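# Place bottles on ledges matching their cap colours

## Task

Set every bottle upright on the wall ledge whose label strip has the same colour as that bottle's cap, with the bottle's entire base resting on the ledge.

## Robot and tools

Robot: two seven-joint arms, left_arm and right_arm, each ending in a two-finger gripper. Equal joint values on the two arms give mirror-image postures. A gripper pose does not fix the elbow, so a large turn of the gripper can swing the elbow.

Frame: all positions and orientations are in one scene frame. Its origin lies on the plane z = 0, under the point midway between the two arm bases, which sit 0.70 m higher. +z is up, +x points forward (the direction both arms face), and left_arm is on the +y side. Image left and right do not match arm names. Quaternions are written w first (qw, qx, qy, qz). Reported hand positions and orientations can be off by a few centimetres, more at long reach.

Gripper axes: the fingers point along the gripper's +z axis and close along its y axis. end_effector_position is the point between the finger pads when closed, just under 1 cm behind the fingertips. While closing, the fingertips move about 17 mm further along +z, mostly while the pads are more than 70 mm apart.

Row layout: every commanded row holds 16 numbers, always both arms, even if only one moves: x, y, z, qw, qx, qy, qz, opening for left_arm, then the same eight for right_arm. x, y, z are an absolute target for that gripper's end_effector_position in metres; the quaternion is an absolute target for end_effector_quat_wxyz, both in the scene frame. Opening runs from -1 (closed) to +1 (fully open, 0.145 m); it is a command, not an offset, so 0 means half open. Closing fully takes at least about 0.5 s. To keep an orientation, repeat the same target quaternion each row rather than copying the drifted reported one. For an arm meant to stay still and touch nothing, resend at every call the whole pose from the last result before it stopped, plus its wanted opening. Commanding the measured pose can relieve a press.

execute_actions(actions, cameras): actions is a list of actions; each action is a table of up to 15 rows, each row lasting one control step (1/30 s); a shorter table repeats its last row to fill 15 steps (0.5 s). An action is refused for both arms if any target lies more than 0.6 m from that gripper's current position along any of the gripper's own axes; the whole call is refused if any action is malformed or the first one fails this check against the latest reported state. An empty list just returns state and images. cameras selects images: omitted, null or ["all"] gives all; [] gives none; unknown names invalidate the call. Cameras are cam_high and cam_low, each 896x504.

move(target, speed, blend, opening_speed, blocking, cameras): drives each gripper in a straight line from its Hand target to an absolute pose. target is one 16-number row or a list of up to 15 rows, with no 0.6 m check. speed is path top speed in m/s, 0.002 to 0.5 (default 0.25), turning limited to twice that in rad/s; one number or one per target. blend (metres) rounds corners of a list; 0 stops at each point. opening_speed (per second on the -1..1 scale, at least 0.2) ramps the fingers. Paths do not avoid obstacles or the other arm; grippers lag, stray and can overshoot speed, especially with a nearly straight arm; faster moves hit harder, and targets past a contact press harder. Openings in later list rows are applied only after all arms stop at that row. A move lasts at most 10 s of path. blocking=false returns after about 0.5 s while the move continues; a new move replaces a running one. The result adds a move: line: done, off_target, moving, held or fault, plus limits (paced means the pose was clipped, held means steps were withheld). Arms not named in the ending are done (within 3 mm and 2 degrees). done does not prove contact or grip.

wait(seconds, cameras): 0 to 10 s, arms hold their last commands; a running move continues. stop(cameras): brakes the running move; it needs braking distance. zoom_image(camera, region): camera is cam_high or cam_low; region [x0, y0, x1, y1] in image pixels from the top-left, at most 504 by 504. read_manual(section): licence texts only. finished_scene(scene): scene is the current scene number; ends the scene for good, and the bottles must stay in place without the robot.

Control details: each control step clips the command to within 90 mm and 16 degrees of the measured pose, so one action may fall short; Hand target in the result shows where the arm is being sent, so command the remainder next. Tool commands shows present gripper commands. The clearance check may hold commands bringing the arms close, but not gripper-against-gripper contact.

Results: grip_measured is the measured finger opening on the -1..1 scale (the last Joint positions value gives it in metres). To hold something, keep commanding an opening well under grip_measured; lower squeezes harder, up to about 10 N per pad on objects up to about 11 cm wide; fast closes can squeeze harder. Joint velocities reading within noise means the arm is still. Joint torques follow the joint order, include gravity, have offsets and noise, and joints 3 and 4 wrap at ±28 N m. Action calls list some step positions. Holding loads, stretching out or pushing at unreachable poses heats motors; MOTOR HOT appears at 85 °C, and at 100 °C an OVER-TEMPERATURE FAULT stops that arm for 30 to 60 s or more. Camera calibration lines give K, distortion and T_world_to_cam; cameras may be slightly shifted.

Avoid: dropping bottles, releasing them while moving, slamming or pushing hard, knocking anything over or out of the work area, and any collision or press between the two arms. Occasional tugs on held items or pushes on loose objects may happen.

Each tool is called in YAML: its name, and indented under it one key for each argument.

## Session

execute_actions:
  actions: []

zoom_image:
  camera: "cam_low"
  region: [320, 120, 640, 400]

zoom_image:
  camera: "cam_high"
  region: [430, 190, 690, 420]

Scene clock: 0.00 s.
left_arm: end_effector_position=(+0.2239, +0.1828, +0.6144) grip_measured=+1.00 end_effector_quat_wxyz=(-0.319, +0.395, -0.515, +0.691) | right_arm: end_effector_position=(+0.4009, -0.1655, +0.3728) grip_measured=+1.00 end_effector_quat_wxyz=(+0.260, +0.265, +0.837, +0.401)
Joint positions: left_arm=[-1.106 0.942 0.535 2.339 -0.48 -0.199 -0.367 0.145] | right_arm=[0.583 0.619 -0.841 0.925 -1.182 -0.496 -0.047 0.145]
Joint velocities: within noise
Joint torques (N m): no reading
Motor temperatures (°C): left_arm=[21 21 22 20 21 23 21] | right_arm=[20 23 22 19 20 19 21]
Hand target: left_arm +0.2239, +0.1828, +0.6144; -0.319, +0.395, -0.515, +0.691 | right_arm +0.4009, -0.1655, +0.3728; +0.260, +0.265, +0.837, +0.401
Tool commands: left_gripper/opening=+1.0 right_gripper/opening=+1.0

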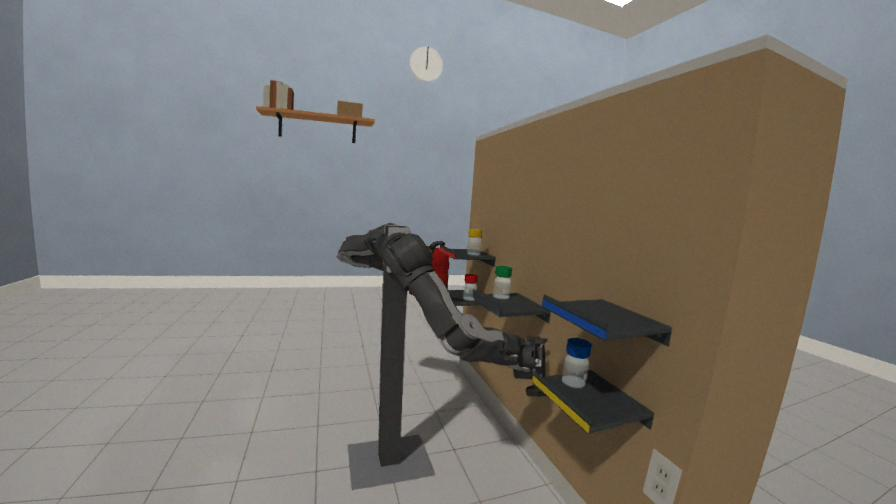

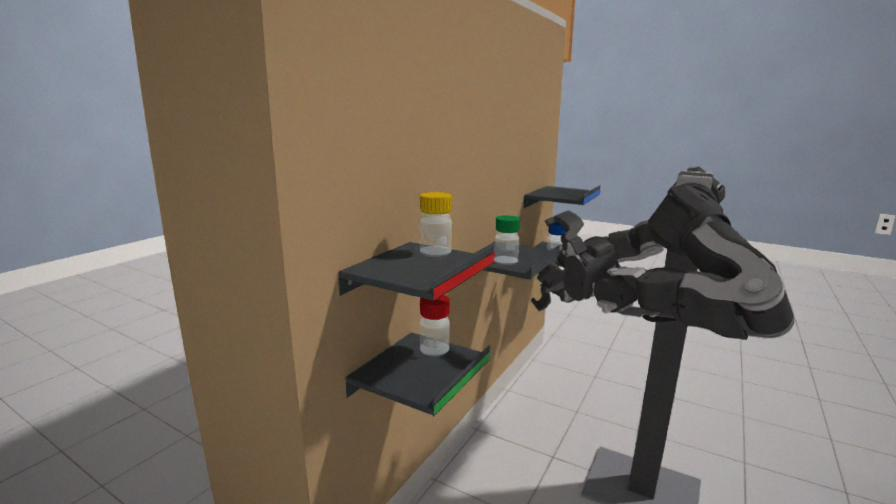

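Scaled by 1.575 from the camera's 896x504 image, which has a finer 1280x720 frame.

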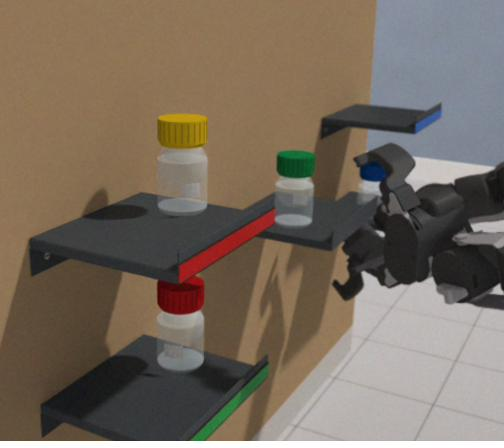

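Scaled by 1.938 from the camera's 896x504 image, which has a finer 1280x720 frame.

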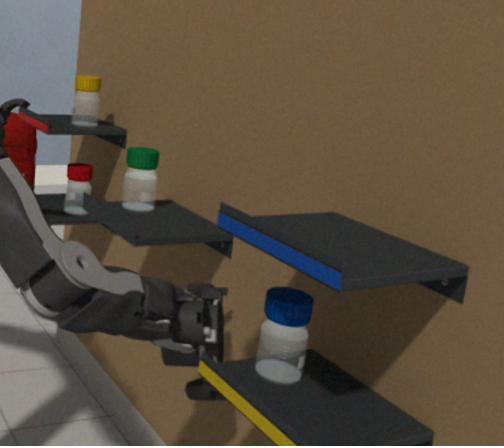

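move:
  target:
    - [0.23,0.2,0.66,-0.183,0.683,0.183,0.683,0.5,0.25,-0.16,0.38,0.26,0.265,0.837,0.401,0.5]
    - [0.27,0.265,0.69,-0.183,0.683,0.183,0.683,0.5,0.22,-0.27,0.47,0.123,0.696,-0.123,0.696,0.5]
    - [0.305,0.286,0.688,-0.183,0.683,0.183,0.683,0.5,0.285,-0.32,0.497,0.123,0.696,-0.123,0.696,0.5]
  speed: 0.2
  blend: [0.02,0.02,0]

zoom_image:
  camera: "cam_low"
  region: [380, 130, 640, 330]

zoom_image:
  camera: "cam_high"
  region: [430, 200, 690, 440]

Scene clock: 53.30 s.
left_arm: end_effector_position=(+0.2817, +0.2722, +0.6894) grip_measured=+0.50 end_effector_quat_wxyz=(-0.202, +0.620, +0.164, +0.740) | right_arm: end_effector_position=(+0.2425, -0.2877, +0.4810) grip_measured=+0.50 end_effector_quat_wxyz=(+0.124, +0.694, -0.124, +0.699)
Joint positions: left_arm=[0.197 -0.163 0.345 2.431 -0.369 0.781 0.096 0.112] | right_arm=[-0.592 0.886 -0.258 1.938 0.569 -0.494 -0.861 0.112]
Joint velocities: within noise
Joint torques (N m): left_arm=[4.76 0.25 -0.69 3.18 0.11 -0.56 0.21] | right_arm=[0.88 3.94 1.44 2.8 -0.26 -0.21 0.1]
Motor temperatures (°C): left_arm=[21 21 22 22 21 23 21] | right_arm=[22 23 23 19 20 19 21]
Hand target: left_arm +0.2820, +0.2723, +0.6890; -0.201, +0.621, +0.164, +0.739 | right_arm +0.2423, -0.2872, +0.4793; +0.123, +0.696, -0.123, +0.696
Off the commanded pose: left_arm 0.027 m, 10 deg | right_arm 0.056 m, 0 deg.
joint sent to its limit (left arm) — joint 2 (shoulder roll), lower limit; joint 6 (wrist pitch), upper limit.
move: off_target (left_arm, right_arm; path cut at 10 s); path passed 2 of 3 targets; limits=paced

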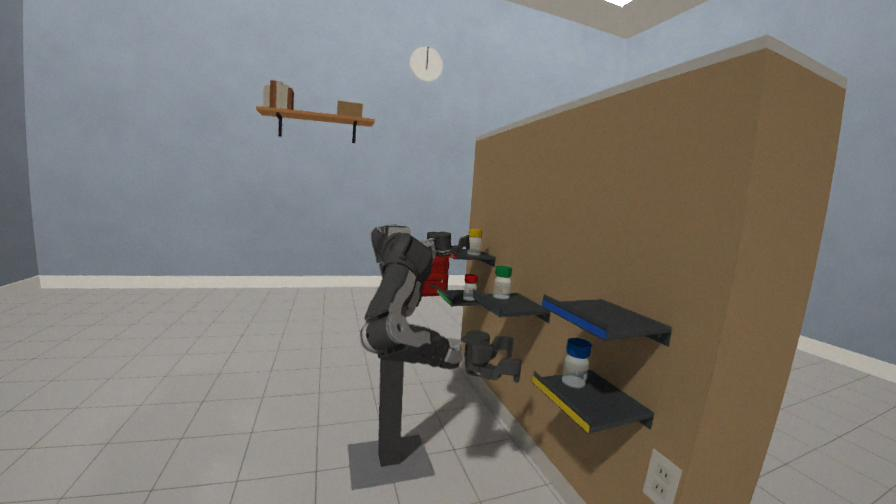

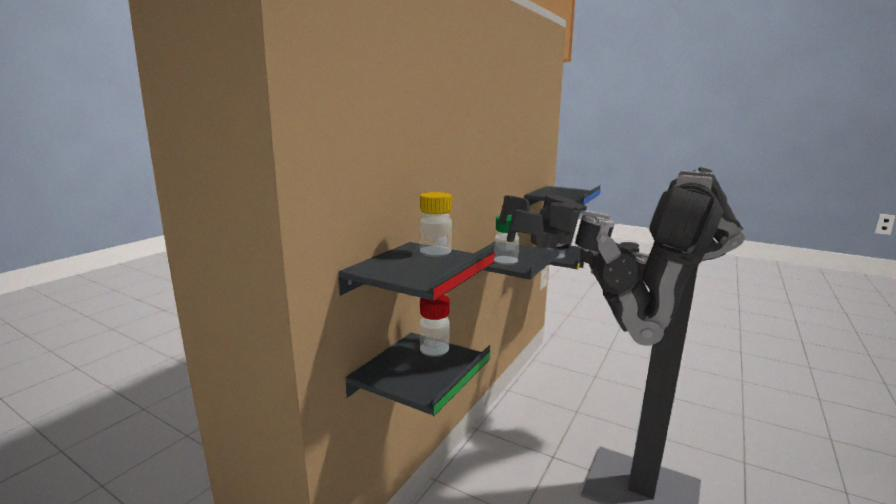

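Scaled by 1.938 from the camera's 896x504 image, which has a finer 1280x720 frame.

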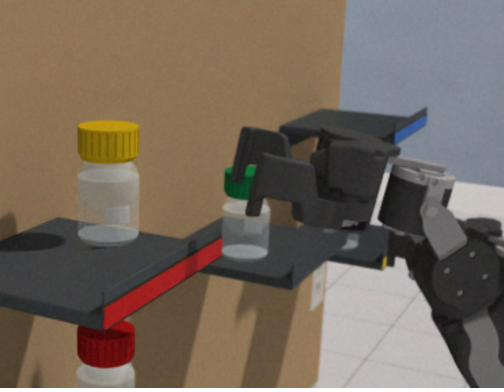

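Scaled by 1.938 from the camera's 896x504 image, which has a finer 1280x720 frame.

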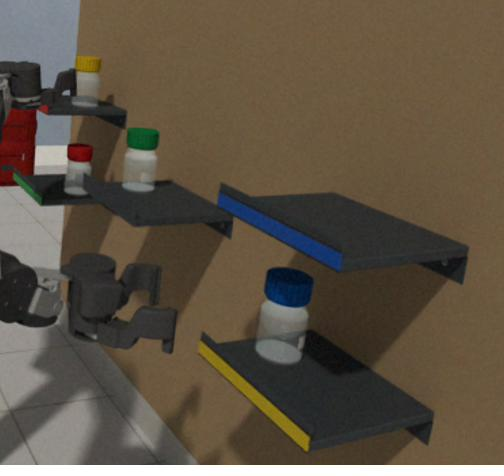

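move:
  target:
    - [0.315,0.292,0.692,-0.183,0.683,0.183,0.683,0.5,0.30,-0.327,0.495,0.123,0.696,-0.123,0.696,0.5]
  speed: 0.12

zoom_image:
  camera: "cam_low"
  region: [380, 130, 640, 330]

zoom_image:
  camera: "cam_high"
  region: [430, 200, 690, 440]

Scene clock: 60.83 s.
left_arm: end_effector_position=(+0.3144, +0.2919, +0.6932) grip_measured=+0.50 end_effector_quat_wxyz=(-0.202, +0.634, +0.161, +0.729) | right_arm: end_effector_position=(+0.3005, -0.3282, +0.4979) grip_measured=+0.50 end_effector_quat_wxyz=(+0.125, +0.692, -0.125, +0.700)
Joint positions: left_arm=[0.4 -0.163 0.451 2.263 -0.502 0.781 0.266 0.112] | right_arm=[-0.328 0.998 -0.266 1.775 0.838 -0.427 -0.704 0.112]
Joint velocities: within noise
Joint torques (N m): left_arm=[5.87 0.59 -1.01 2.71 0.15 -0.53 0.23] | right_arm=[1.94 5.29 2.18 2.44 -0.2 -0.21 0.17]
Motor temperatures (°C): left_arm=[21 21 22 22 21 23 21] | right_arm=[21 23 22 19 20 19 21]
Hand target: left_arm +0.3151, +0.2921, +0.6917; -0.201, +0.636, +0.161, +0.728 | right_arm +0.3000, -0.3270, +0.4950; +0.123, +0.696, -0.123, +0.696
Off the commanded pose: left_arm 0.001 m, 8 deg | right_arm 0.003 m, 1 deg.
joint sent to its limit (left arm) — joint 2 (shoulder roll), lower limit; joint 6 (wrist pitch), upper limit. The joint targets are off in orientation, not in position.
move: off_target (left_arm)

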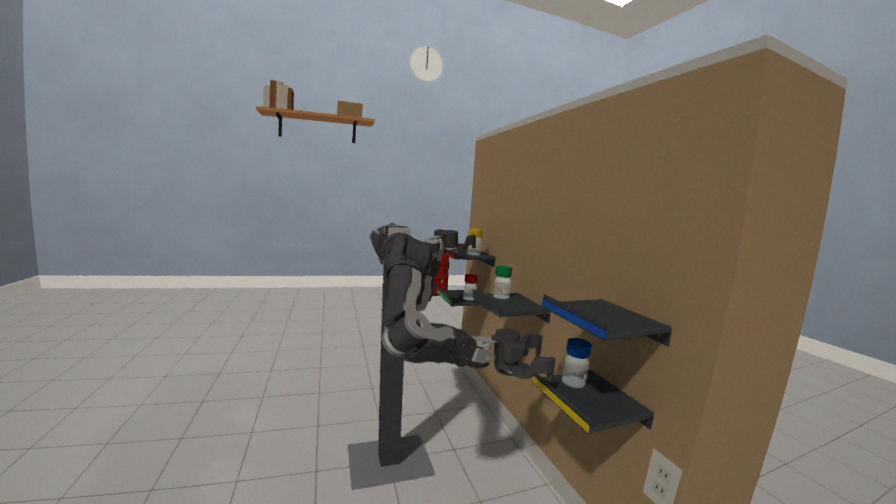

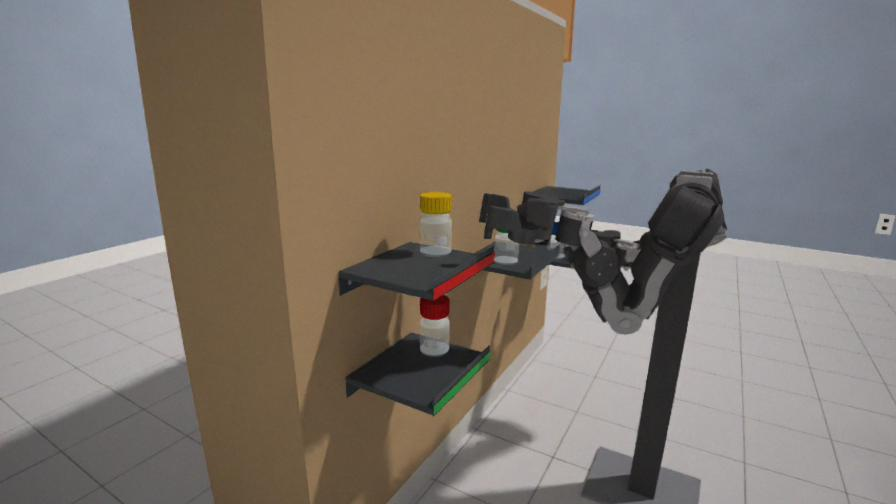

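Scaled by 1.938 from the camera's 896x504 image, which has a finer 1280x720 frame.

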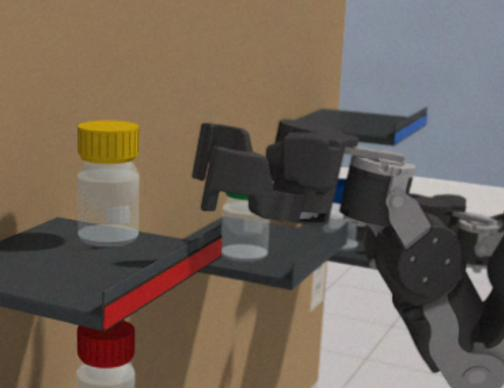

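Scaled by 1.938 from the camera's 896x504 image, which has a finer 1280x720 frame.

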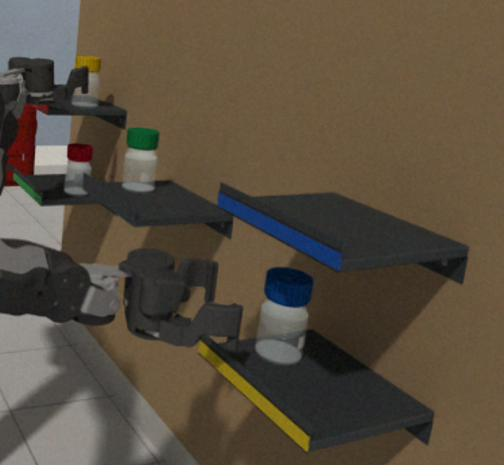

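move:
  target:
    - [0.394,0.338,0.686,-0.183,0.683,0.183,0.683,0.5,0.392,-0.361,0.494,0.123,0.696,-0.123,0.696,0.5]
    - [0.394,0.338,0.686,-0.183,0.683,0.183,0.683,-1,0.392,-0.361,0.494,0.123,0.696,-0.123,0.696,-1]
  speed: 0.08
  opening_speed: 1.5

Scene clock: 94.60 s.
left_arm: end_effector_position=(+0.3938, +0.3373, +0.6878) grip_measured=-0.26 end_effector_quat_wxyz=(-0.183, +0.682, +0.182, +0.685) | right_arm: end_effector_position=(+0.3922, -0.3627, +0.4974) grip_measured=-0.56 end_effector_quat_wxyz=(+0.125, +0.692, -0.125, +0.700)
Joint positions: left_arm=[0.744 -0.051 0.557 1.793 -0.579 0.776 0.311 0.056] | right_arm=[0.224 0.855 -0.437 1.297 0.912 -0.292 -0.422 0.033]
Joint velocities: within noise
Joint torques (N m): left_arm=[8.4 1.49 -1.62 3.02 0.24 -0.62 0.04] | right_arm=[4.26 5.16 2.56 2.35 -0.11 -0.31 0.1]
Motor temperatures (°C): left_arm=[23 21 22 21 21 24 21] | right_arm=[21 24 22 19 20 19 21]
Hand target: left_arm +0.3940, +0.3380, +0.6861; -0.183, +0.683, +0.183, +0.683 | right_arm +0.3920, -0.3611, +0.4941; +0.123, +0.696, -0.123, +0.696
Off the commanded pose: left_arm 0.002 m, 0 deg | right_arm 0.004 m, 1 deg.
move: off_target (right_arm); target 2's new opening was sent with right_arm's hand 0.004 m and 1 deg from that target

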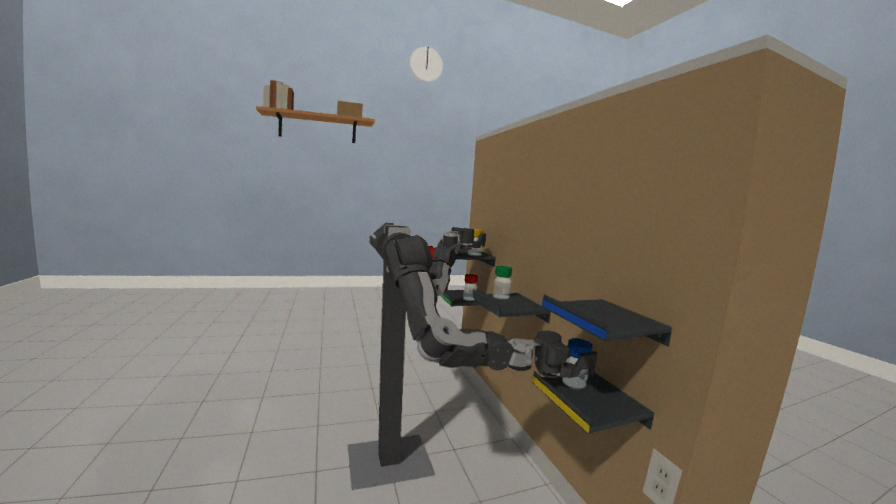

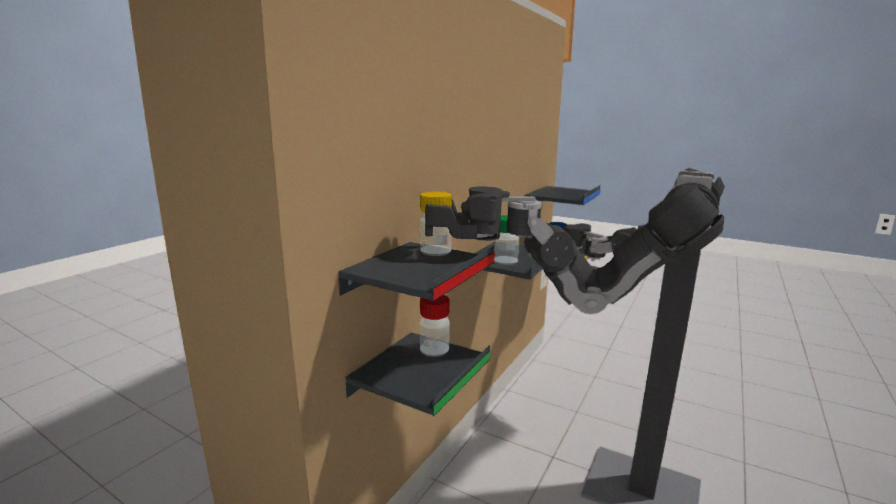

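zoom_image:
  camera: "cam_high"
  region: [500, 290, 680, 440]

zoom_image:
  camera: "cam_low"
  region: [380, 170, 660, 300]

Scaled by 2.800 from the camera's 896x504 image, which has a finer 1280x720 frame.

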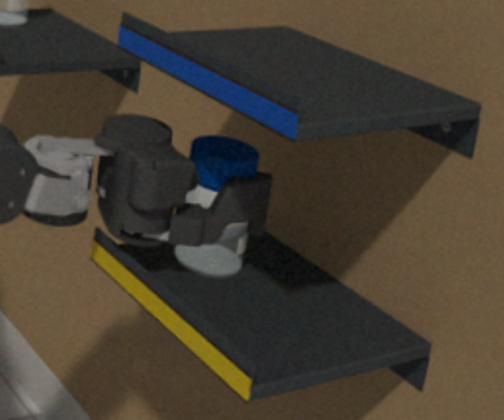

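Scaled by 1.800 from the camera's 896x504 image, which has a finer 1280x720 frame.

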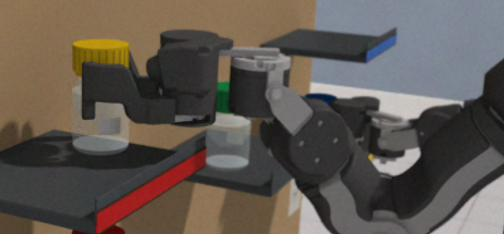

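move:
  target:
    - [0.394,0.338,0.686,-0.183,0.683,0.183,0.683,-1,0.392,-0.361,0.494,0.123,0.696,-0.123,0.696,0.3]
    - [0.394,0.338,0.688,-0.183,0.683,0.183,0.683,-1,0.376,-0.355,0.496,0.123,0.696,-0.123,0.696,0.3]
    - [0.394,0.338,0.688,-0.183,0.683,0.183,0.683,-1,0.376,-0.355,0.496,0.123,0.696,-0.123,0.696,-1]
  speed: 0.08
  opening_speed: 1.5

Scene clock: 112.70 s.
left_arm: end_effector_position=(+0.3937, +0.3374, +0.6878) grip_measured=-0.26 end_effector_quat_wxyz=(-0.182, +0.683, +0.183, +0.684) | right_arm: end_effector_position=(+0.3763, -0.3533, +0.4944) grip_measured=-0.25 end_effector_quat_wxyz=(+0.121, +0.699, -0.120, +0.695)
Joint positions: left_arm=[0.747 -0.051 0.557 1.793 -0.58 0.781 0.311 0.056] | right_arm=[0.131 0.892 -0.421 1.402 0.917 -0.296 -0.472 0.057]
Joint velocities: within noise
Joint torques (N m): left_arm=[9.19 2.1 -2.14 3.08 0.2 -0.55 0.09] | right_arm=[3.92 6.11 4.44 2.76 -0.11 -0.52 -0.13]
Motor temperatures (°C): left_arm=[25 21 22 21 21 24 21] | right_arm=[21 24 22 19 20 19 21]
Hand target: left_arm +0.3940, +0.3380, +0.6880; -0.183, +0.683, +0.183, +0.683 | right_arm +0.3760, -0.3550, +0.4961; +0.123, +0.696, -0.123, +0.696
Off the commanded pose: left_arm 0.001 m, 0 deg | right_arm 0.002 m, 1 deg.
move: done

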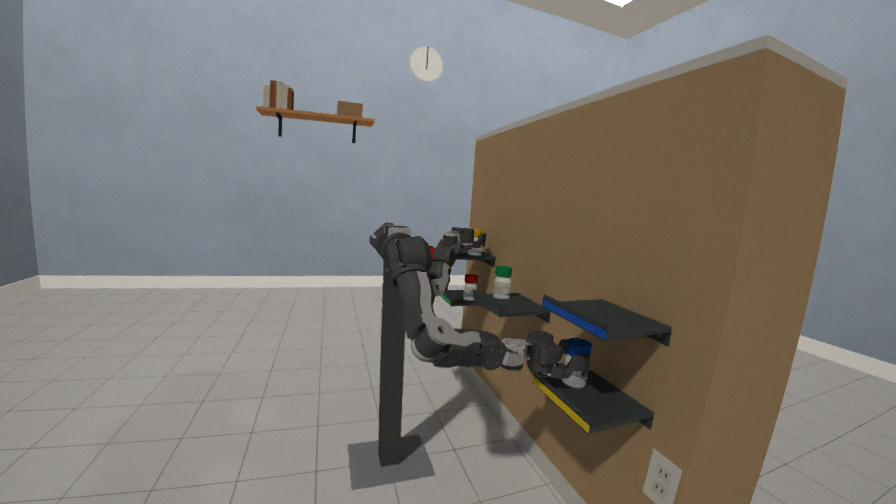

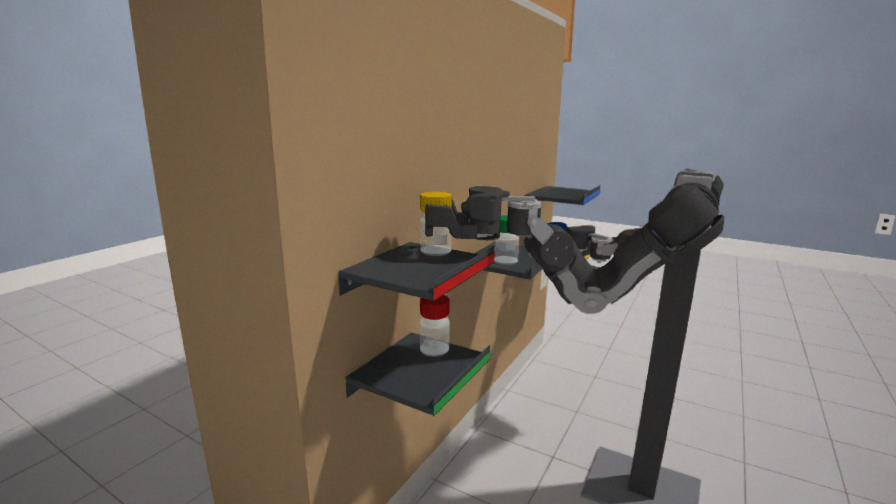

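move:
  target:
    - [0.394,0.338,0.724,-0.183,0.683,0.183,0.683,-1,0.376,-0.355,0.529,0.123,0.696,-0.123,0.696,-1]
    - [0.31,0.288,0.726,-0.183,0.683,0.183,0.683,-1,0.235,-0.305,0.529,0.123,0.696,-0.123,0.696,-1]
  speed: [0.06,0.15]

move:
  target:
    - [0.31,0.10,0.70,-0.05,0.705,0.05,0.705,-1,0.235,-0.315,0.73,0.183,0.683,-0.183,0.683,-1]
    - [0.34,-0.09,0.69,0.1,0.7,-0.1,0.7,-1,0.27,-0.335,0.75,0.183,0.683,-0.183,0.683,-1]
  speed: 0.17
  blend: 0.02

Scene clock: 130.10 s.
left_arm: end_effector_position=(+0.3093, +0.2887, +0.7270) grip_measured=-0.26 end_effector_quat_wxyz=(-0.216, +0.609, +0.131, +0.752) | right_arm: end_effector_position=(+0.2342, -0.3050, +0.5256) grip_measured=-0.25 end_effector_quat_wxyz=(+0.124, +0.702, -0.123, +0.691)
Joint positions: left_arm=[0.509 -0.162 0.469 2.295 -0.647 0.782 0.434 0.056] | right_arm=[-0.898 1.093 0.037 2.138 0.741 -0.496 -0.903 0.057]
Joint velocities: within noise
Joint torques (N m): left_arm=[5.47 0.49 -2.1 2.22 0.35 -0.49 -0.11] | right_arm=[0.99 2.97 3.69 3.1 -0.57 -0.48 -0.04]
Motor temperatures (°C): left_arm=[26 21 22 21 21 24 21] | right_arm=[21 24 23 20 20 20 21]
Hand target: left_arm +0.3102, +0.2881, +0.7257; -0.214, +0.610, +0.132, +0.751 | right_arm +0.2350, -0.3050, +0.5290; +0.123, +0.696, -0.123, +0.696
Off the commanded pose: left_arm 0.001 m, 14 deg | right_arm 0.004 m, 1 deg.
joint sent to its limit (left arm) — joint 2 (shoulder roll), lower limit; joint 6 (wrist pitch), upper limit. The joint targets are off in orientation, not in position.
move: off_target (left_arm, right_arm)

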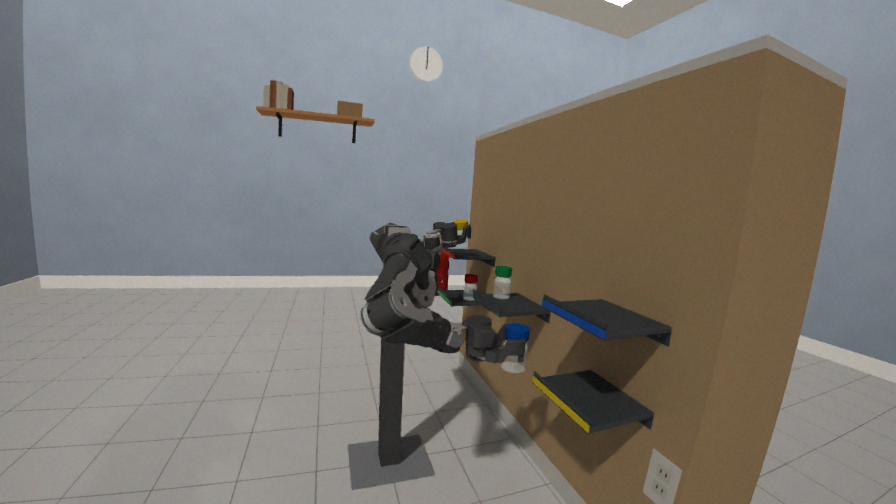

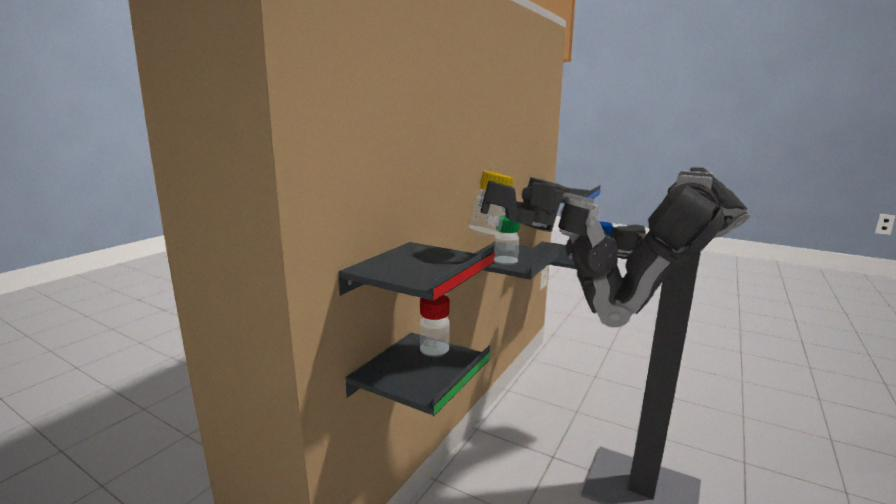

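Scene clock: 133.03 s.
left_arm: end_effector_position=(+0.3398, -0.0899, +0.6899) grip_measured=-0.26 end_effector_quat_wxyz=(+0.101, +0.701, -0.102, +0.699) | right_arm: end_effector_position=(+0.2696, -0.3362, +0.7496) grip_measured=-0.25 end_effector_quat_wxyz=(+0.186, +0.672, -0.182, +0.693)
Joint positions: left_arm=[0.822 -0.164 -0.961 1.811 0.795 0.717 -1.138 0.056] | right_arm=[0.082 1.063 0.553 2.34 1.559 0.785 -1.153 0.057]
Joint velocities: within noise
Joint torques (N m): left_arm=[7.56 -2.97 1.01 2.67 -0.34 -0.53 0.03] | right_arm=[3.13 6.03 1.72 0.66 -0.24 -0.12 0.05]
Motor temperatures (°C): left_arm=[25 21 22 22 21 24 21] | right_arm=[21 24 23 20 20 20 21]
Hand target: left_arm +0.3400, -0.0900, +0.6899; +0.100, +0.700, -0.100, +0.700 | right_arm +0.2701, -0.3351, +0.7498; +0.186, +0.673, -0.179, +0.693
Off the commanded pose: left_arm 0.000 m, 0 deg | right_arm 0.001 m, 2 deg.
joint sent to its limit (left arm) — joint 2 (shoulder roll), lower limit. The joint targets still meet the commanded pose.
joint sent to its limit (right arm) — joint 5 (forearm roll), upper limit; joint 6 (wrist pitch), upper limit. The joint targets still meet the commanded pose.
move: done; limits=paced

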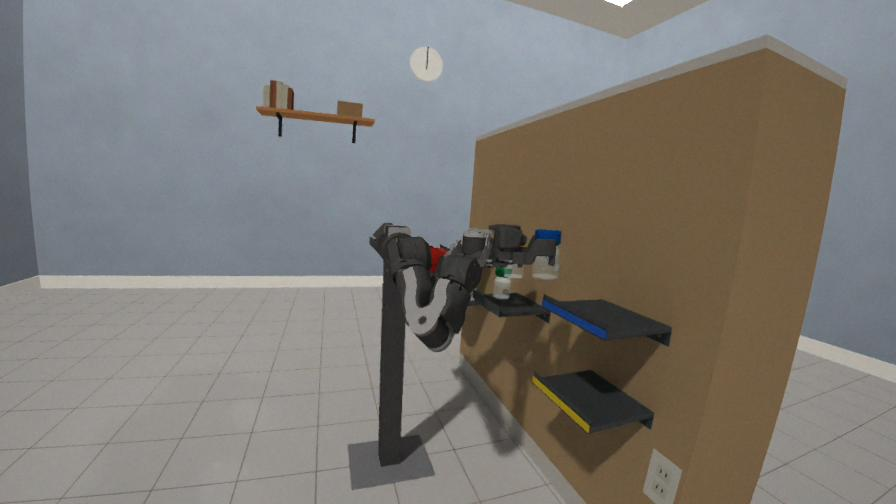

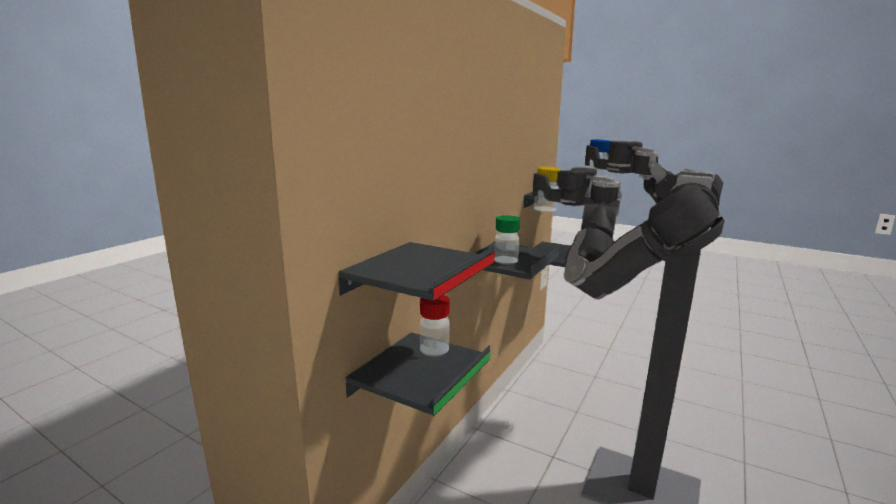

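move:
  target:
    - [0.395,-0.097,0.64,0.1,0.7,-0.1,0.7,-1,0.385,-0.375,0.735,0.183,0.683,-0.183,0.683,-1]
    - [0.395,-0.097,0.60,0.1,0.7,-0.1,0.7,-1,0.385,-0.375,0.695,0.183,0.683,-0.183,0.683,-1]
    - [0.395,-0.097,0.582,0.1,0.7,-0.1,0.7,-1,0.385,-0.375,0.674,0.183,0.683,-0.183,0.683,-1]
  speed: [0.12,0.06,0.025]

Scene clock: 146.10 s.
left_arm: end_effector_position=(+0.3952, -0.0969, +0.5875) grip_measured=-0.26 end_effector_quat_wxyz=(+0.101, +0.696, -0.096, +0.704) | right_arm: end_effector_position=(+0.3840, -0.3749, +0.6855) grip_measured=-0.25 end_effector_quat_wxyz=(+0.186, +0.668, -0.181, +0.698)
Joint positions: left_arm=[0.789 -0.047 -1.139 1.4 0.695 0.193 -0.89 0.056] | right_arm=[0.477 1.085 -0.226 1.743 1.148 0.312 -0.79 0.057]
Joint velocities: within noise
Joint torques (N m): left_arm=[6.92 -2.12 1.02 3 -0.24 -0.5 0.25] | right_arm=[2.49 4.65 3.08 0.83 0.31 0.19 -0.08]
Motor temperatures (°C): left_arm=[25 21 22 21 22 24 21] | right_arm=[21 24 23 19 20 20 21]
Hand target: left_arm +0.3950, -0.0969, +0.5820; +0.100, +0.700, -0.100, +0.700 | right_arm +0.3849, -0.3749, +0.6741; +0.183, +0.683, -0.183, +0.683
Off the commanded pose: left_arm 0.006 m, 1 deg | right_arm 0.012 m, 2 deg.
move: off_target (left_arm, right_arm)

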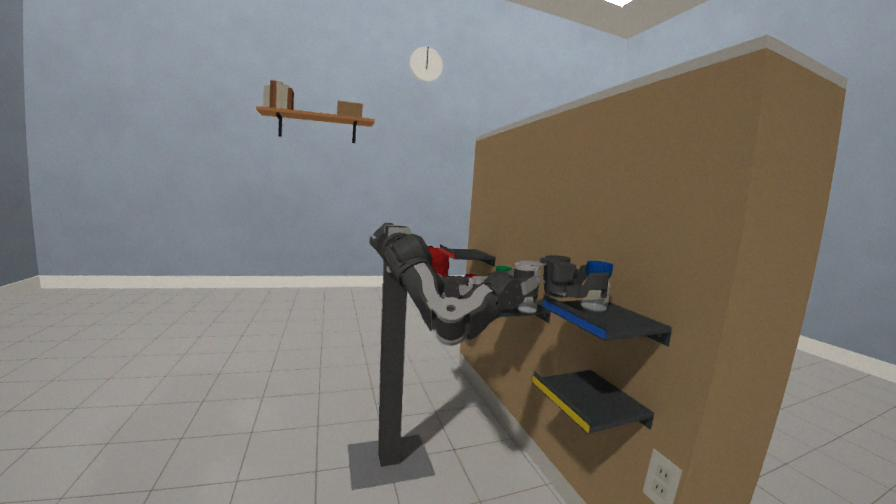

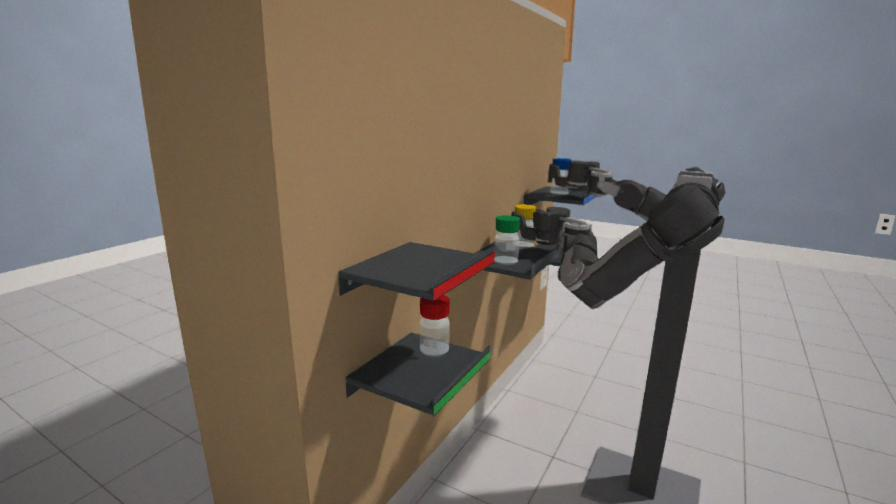

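move:
  target:
    - [0.395,-0.097,0.587,0.1,0.7,-0.1,0.7,-1,0.385,-0.375,0.684,0.183,0.683,-0.183,0.683,-1]
    - [0.395,-0.097,0.587,0.1,0.7,-0.1,0.7,0,0.385,-0.375,0.684,0.183,0.683,-0.183,0.683,0.3]
    - [0.30,-0.07,0.595,0.1,0.7,-0.1,0.7,0,0.29,-0.32,0.69,0.183,0.683,-0.183,0.683,0.3]
  speed: 0.1
  opening_speed: 1

Scene clock: 157.97 s.
left_arm: end_effector_position=(+0.3000, -0.0713, +0.5967) grip_measured=+0.00 end_effector_quat_wxyz=(+0.104, +0.698, -0.100, +0.701) | right_arm: end_effector_position=(+0.2907, -0.3186, +0.6899) grip_measured=+0.30 end_effector_quat_wxyz=(+0.180, +0.683, -0.181, +0.684)
Joint positions: left_arm=[0.561 0.085 -1.229 1.921 0.606 0.398 -1.145 0.076] | right_arm=[-0.128 1.115 0.313 2.335 1.338 0.423 -1.129 0.098]
Joint velocities: within noise
Joint torques (N m): left_arm=[5 -2.07 1.32 4.26 -0.35 -0.22 -0.04] | right_arm=[2.04 4.92 4.16 1.24 -0.33 -0.05 -0.17]
Motor temperatures (°C): left_arm=[25 21 22 22 22 24 21] | right_arm=[21 24 23 19 20 19 21]
Hand target: left_arm +0.3000, -0.0700, +0.5950; +0.100, +0.700, -0.100, +0.700 | right_arm +0.2900, -0.3200, +0.6900; +0.183, +0.683, -0.183, +0.683
Off the commanded pose: left_arm 0.002 m, 1 deg | right_arm 0.002 m, 0 deg.
move: done

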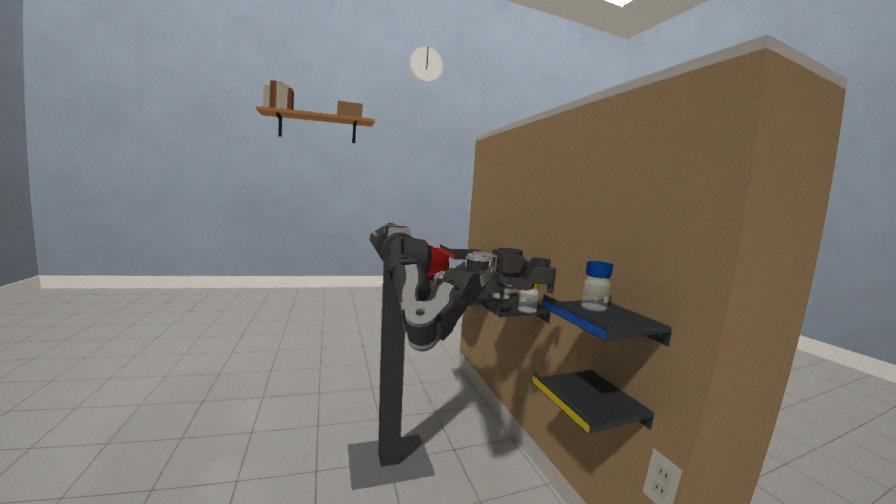

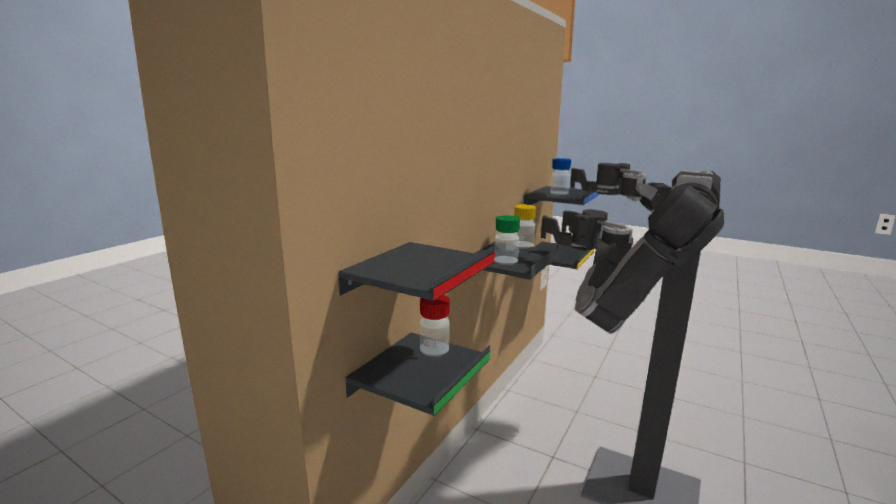

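move:
  target:
    - [0.27,0.08,0.60,0,0.7071,0,0.7071,0.5,0.245,-0.295,0.69,0.123,0.696,-0.123,0.696,0.0]
    - [0.25,0.30,0.53,0,0.7071,0,0.7071,0.5,0.26,-0.20,0.63,0.05,0.705,-0.05,0.705,0.0]
    - [0.28,0.34,0.505,0,0.7071,0,0.7071,0.5,0.295,-0.112,0.60,-0.05,0.705,0.05,0.705,0.0]
  speed: 0.22
  blend: 0.02

Scene clock: 170.77 s.
left_arm: end_effector_position=(+0.2805, +0.3404, +0.5063) grip_measured=+0.50 end_effector_quat_wxyz=(-0.018, +0.755, -0.003, +0.655) | right_arm: end_effector_position=(+0.2949, -0.1130, +0.6004) grip_measured=+0.00 end_effector_quat_wxyz=(-0.049, +0.706, +0.048, +0.705)
Joint positions: left_arm=[0.611 1.605 -1.563 1.776 1.355 -0.788 -0.297 0.112] | right_arm=[-0.117 0.409 -0.326 2.365 0.396 0.505 -0.457 0.076]
Joint velocities: within noise
Joint torques (N m): left_arm=[3.52 5.6 1.37 0.65 0.08 -0.61 0.22] | right_arm=[2.31 1.33 0.35 3.23 -0.14 -0.56 0.1]
Motor temperatures (°C): left_arm=[24 21 22 22 22 24 21] | right_arm=[21 24 23 19 20 19 21]
Hand target: left_arm +0.2802, +0.3399, +0.5052; -0.016, +0.756, -0.004, +0.654 | right_arm +0.2950, -0.1120, +0.5999; -0.050, +0.705, +0.050, +0.705
Off the commanded pose: left_arm 0.001 m, 8 deg | right_arm 0.001 m, 0 deg.
joint read past its limit (left arm) — joint 6 (wrist pitch), lower limit.
joint sent to its limit (left arm) — joint 3 (upper arm roll), lower limit; joint 6 (wrist pitch), lower limit. The joint targets are off in orientation, not in position.
move: off_target (left_arm); limits=paced

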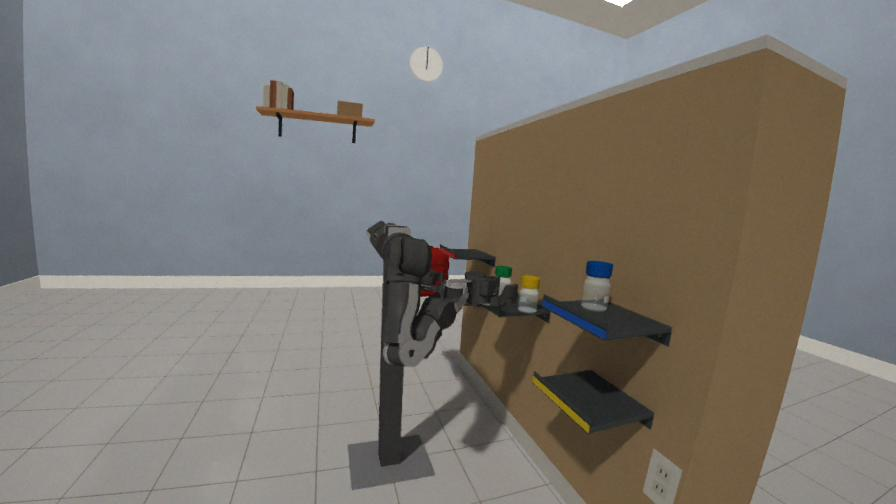

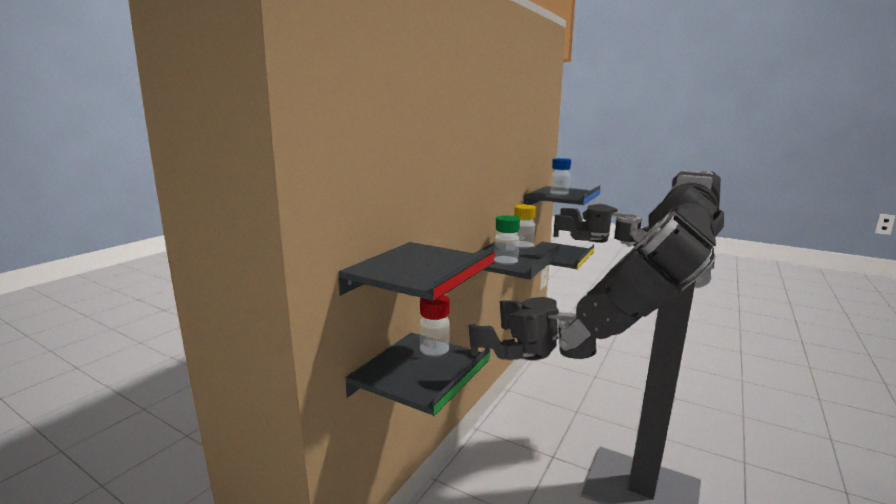

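move:
  target:
    - [0.34,0.34,0.498,0,0.7071,0,0.7071,0.5,0.335,-0.106,0.59,-0.05,0.705,0.05,0.705,0.0]
    - [0.398,0.34,0.495,0,0.7071,0,0.7071,0.5,0.394,-0.0975,0.588,-0.05,0.705,0.05,0.705,0.0]
    - [0.398,0.34,0.495,0,0.7071,0,0.7071,-1,0.394,-0.0975,0.588,-0.05,0.705,0.05,0.705,-1]
  speed: 0.08
  opening_speed: 1.5

Scene clock: 184.00 s.
left_arm: end_effector_position=(+0.3981, +0.3412, +0.4966) grip_measured=-0.42 end_effector_quat_wxyz=(-0.002, +0.705, +0.002, +0.709) | right_arm: end_effector_position=(+0.3944, -0.0995, +0.5890) grip_measured=-0.29 end_effector_quat_wxyz=(-0.047, +0.705, +0.048, +0.706)
Joint positions: left_arm=[0.706 1.125 -1.327 1.19 1.426 -0.643 -0.072 0.044] | right_arm=[0.3 0.287 -0.396 1.873 0.413 0.449 -0.372 0.054]
Joint velocities: within noise
Joint torques (N m): left_arm=[6.63 4.87 2.36 0.83 0.11 -0.56 0.19] | right_arm=[4.47 0.15 0.85 3.59 -0.03 -0.53 0.13]
Motor temperatures (°C): left_arm=[24 22 23 21 21 24 21] | right_arm=[21 23 23 20 20 20 21]
Hand target: left_arm +0.3980, +0.3400, +0.4950; +0.000, +0.707, +0.000, +0.707 | right_arm +0.3940, -0.0976, +0.5879; -0.050, +0.705, +0.050, +0.705
Off the commanded pose: left_arm 0.002 m, 0 deg | right_arm 0.002 m, 0 deg.
move: done

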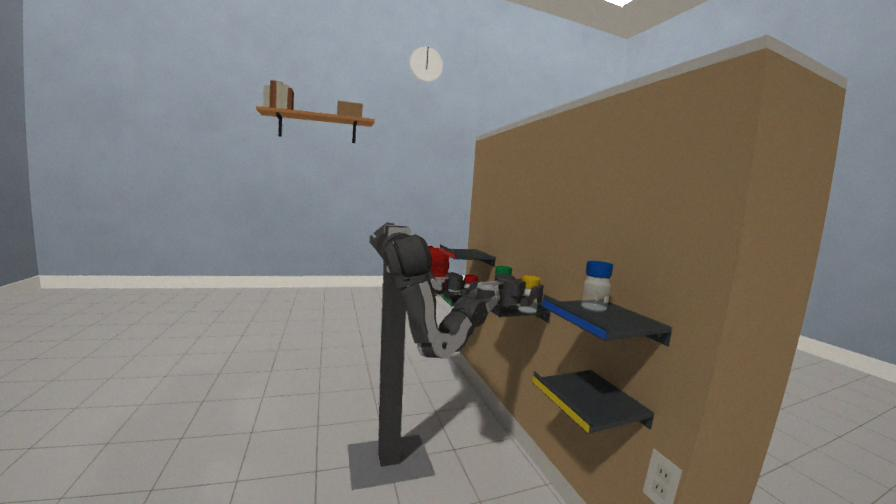

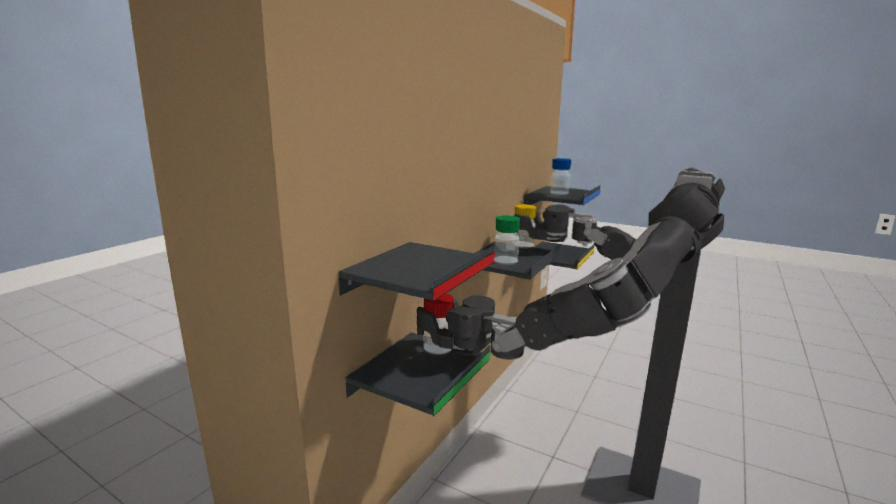

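zoom_image:
  camera: "cam_low"
  region: [400, 180, 600, 370]

zoom_image:
  camera: "cam_high"
  region: [460, 250, 580, 330]

Scaled by 2.520 from the camera's 896x504 image, which has a finer 1280x720 frame.

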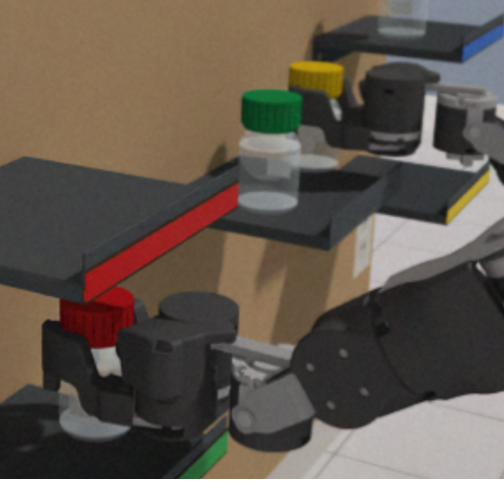

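Scaled by 4.200 from the camera's 896x504 image, which has a finer 1280x720 frame.

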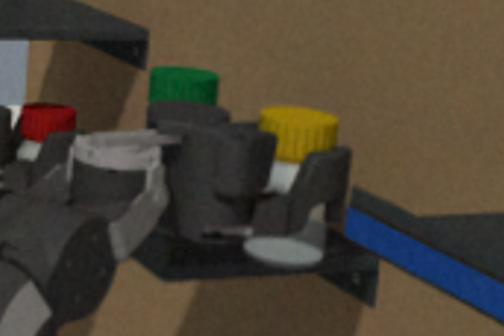

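move:
  target:
    - [0.398,0.341,0.496,0,0.7071,0,0.7071,0.2,0.394,-0.0985,0.588,-0.05,0.705,0.05,0.705,0]
    - [0.385,0.341,0.496,0,0.7071,0,0.7071,0.2,0.387,-0.0995,0.588,-0.05,0.705,0.05,0.705,0]
    - [0.385,0.341,0.496,0,0.7071,0,0.7071,-1,0.387,-0.0995,0.588,-0.05,0.705,0.05,0.705,-1]
  speed: 0.08
  opening_speed: 1.5
  cameras: ["cam_low"]

Scene clock: 206.47 s.
left_arm: end_effector_position=(+0.3863, +0.3409, +0.4981) grip_measured=-0.26 end_effector_quat_wxyz=(+0.001, +0.705, +0.000, +0.709) | right_arm: end_effector_position=(+0.3873, -0.0986, +0.5882) grip_measured=-0.24 end_effector_quat_wxyz=(-0.051, +0.705, +0.051, +0.706)
Joint positions: left_arm=[0.675 1.173 -1.327 1.254 1.423 -0.667 -0.087 0.057] | right_arm=[0.272 0.298 -0.395 1.907 0.415 0.448 -0.371 0.057]
Joint velocities: within noise
Joint torques (N m): left_arm=[5.45 5.63 2.21 1.25 0.05 -0.7 -0.02] | right_arm=[4.15 0.73 1.89 4.15 -0.04 -0.35 -0.05]
Motor temperatures (°C): left_arm=[24 23 23 21 21 24 21] | right_arm=[22 23 22 20 20 20 21]
Hand target: left_arm +0.3850, +0.3411, +0.4961; +0.000, +0.707, +0.000, +0.707 | right_arm +0.3870, -0.0994, +0.5880; -0.050, +0.705, +0.050, +0.705
Off the commanded pose: left_arm 0.002 m, 0 deg | right_arm 0.001 m, 0 deg.
move: done
Images, in order (width x height): cam_low 896x504.

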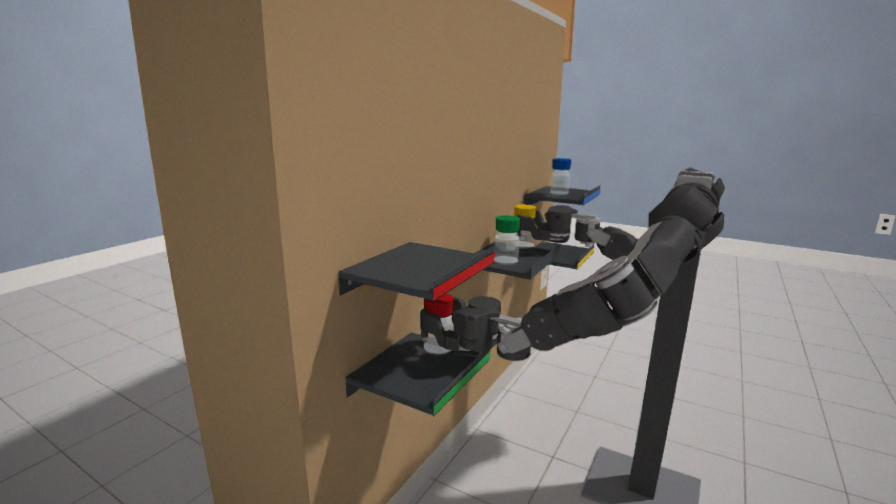

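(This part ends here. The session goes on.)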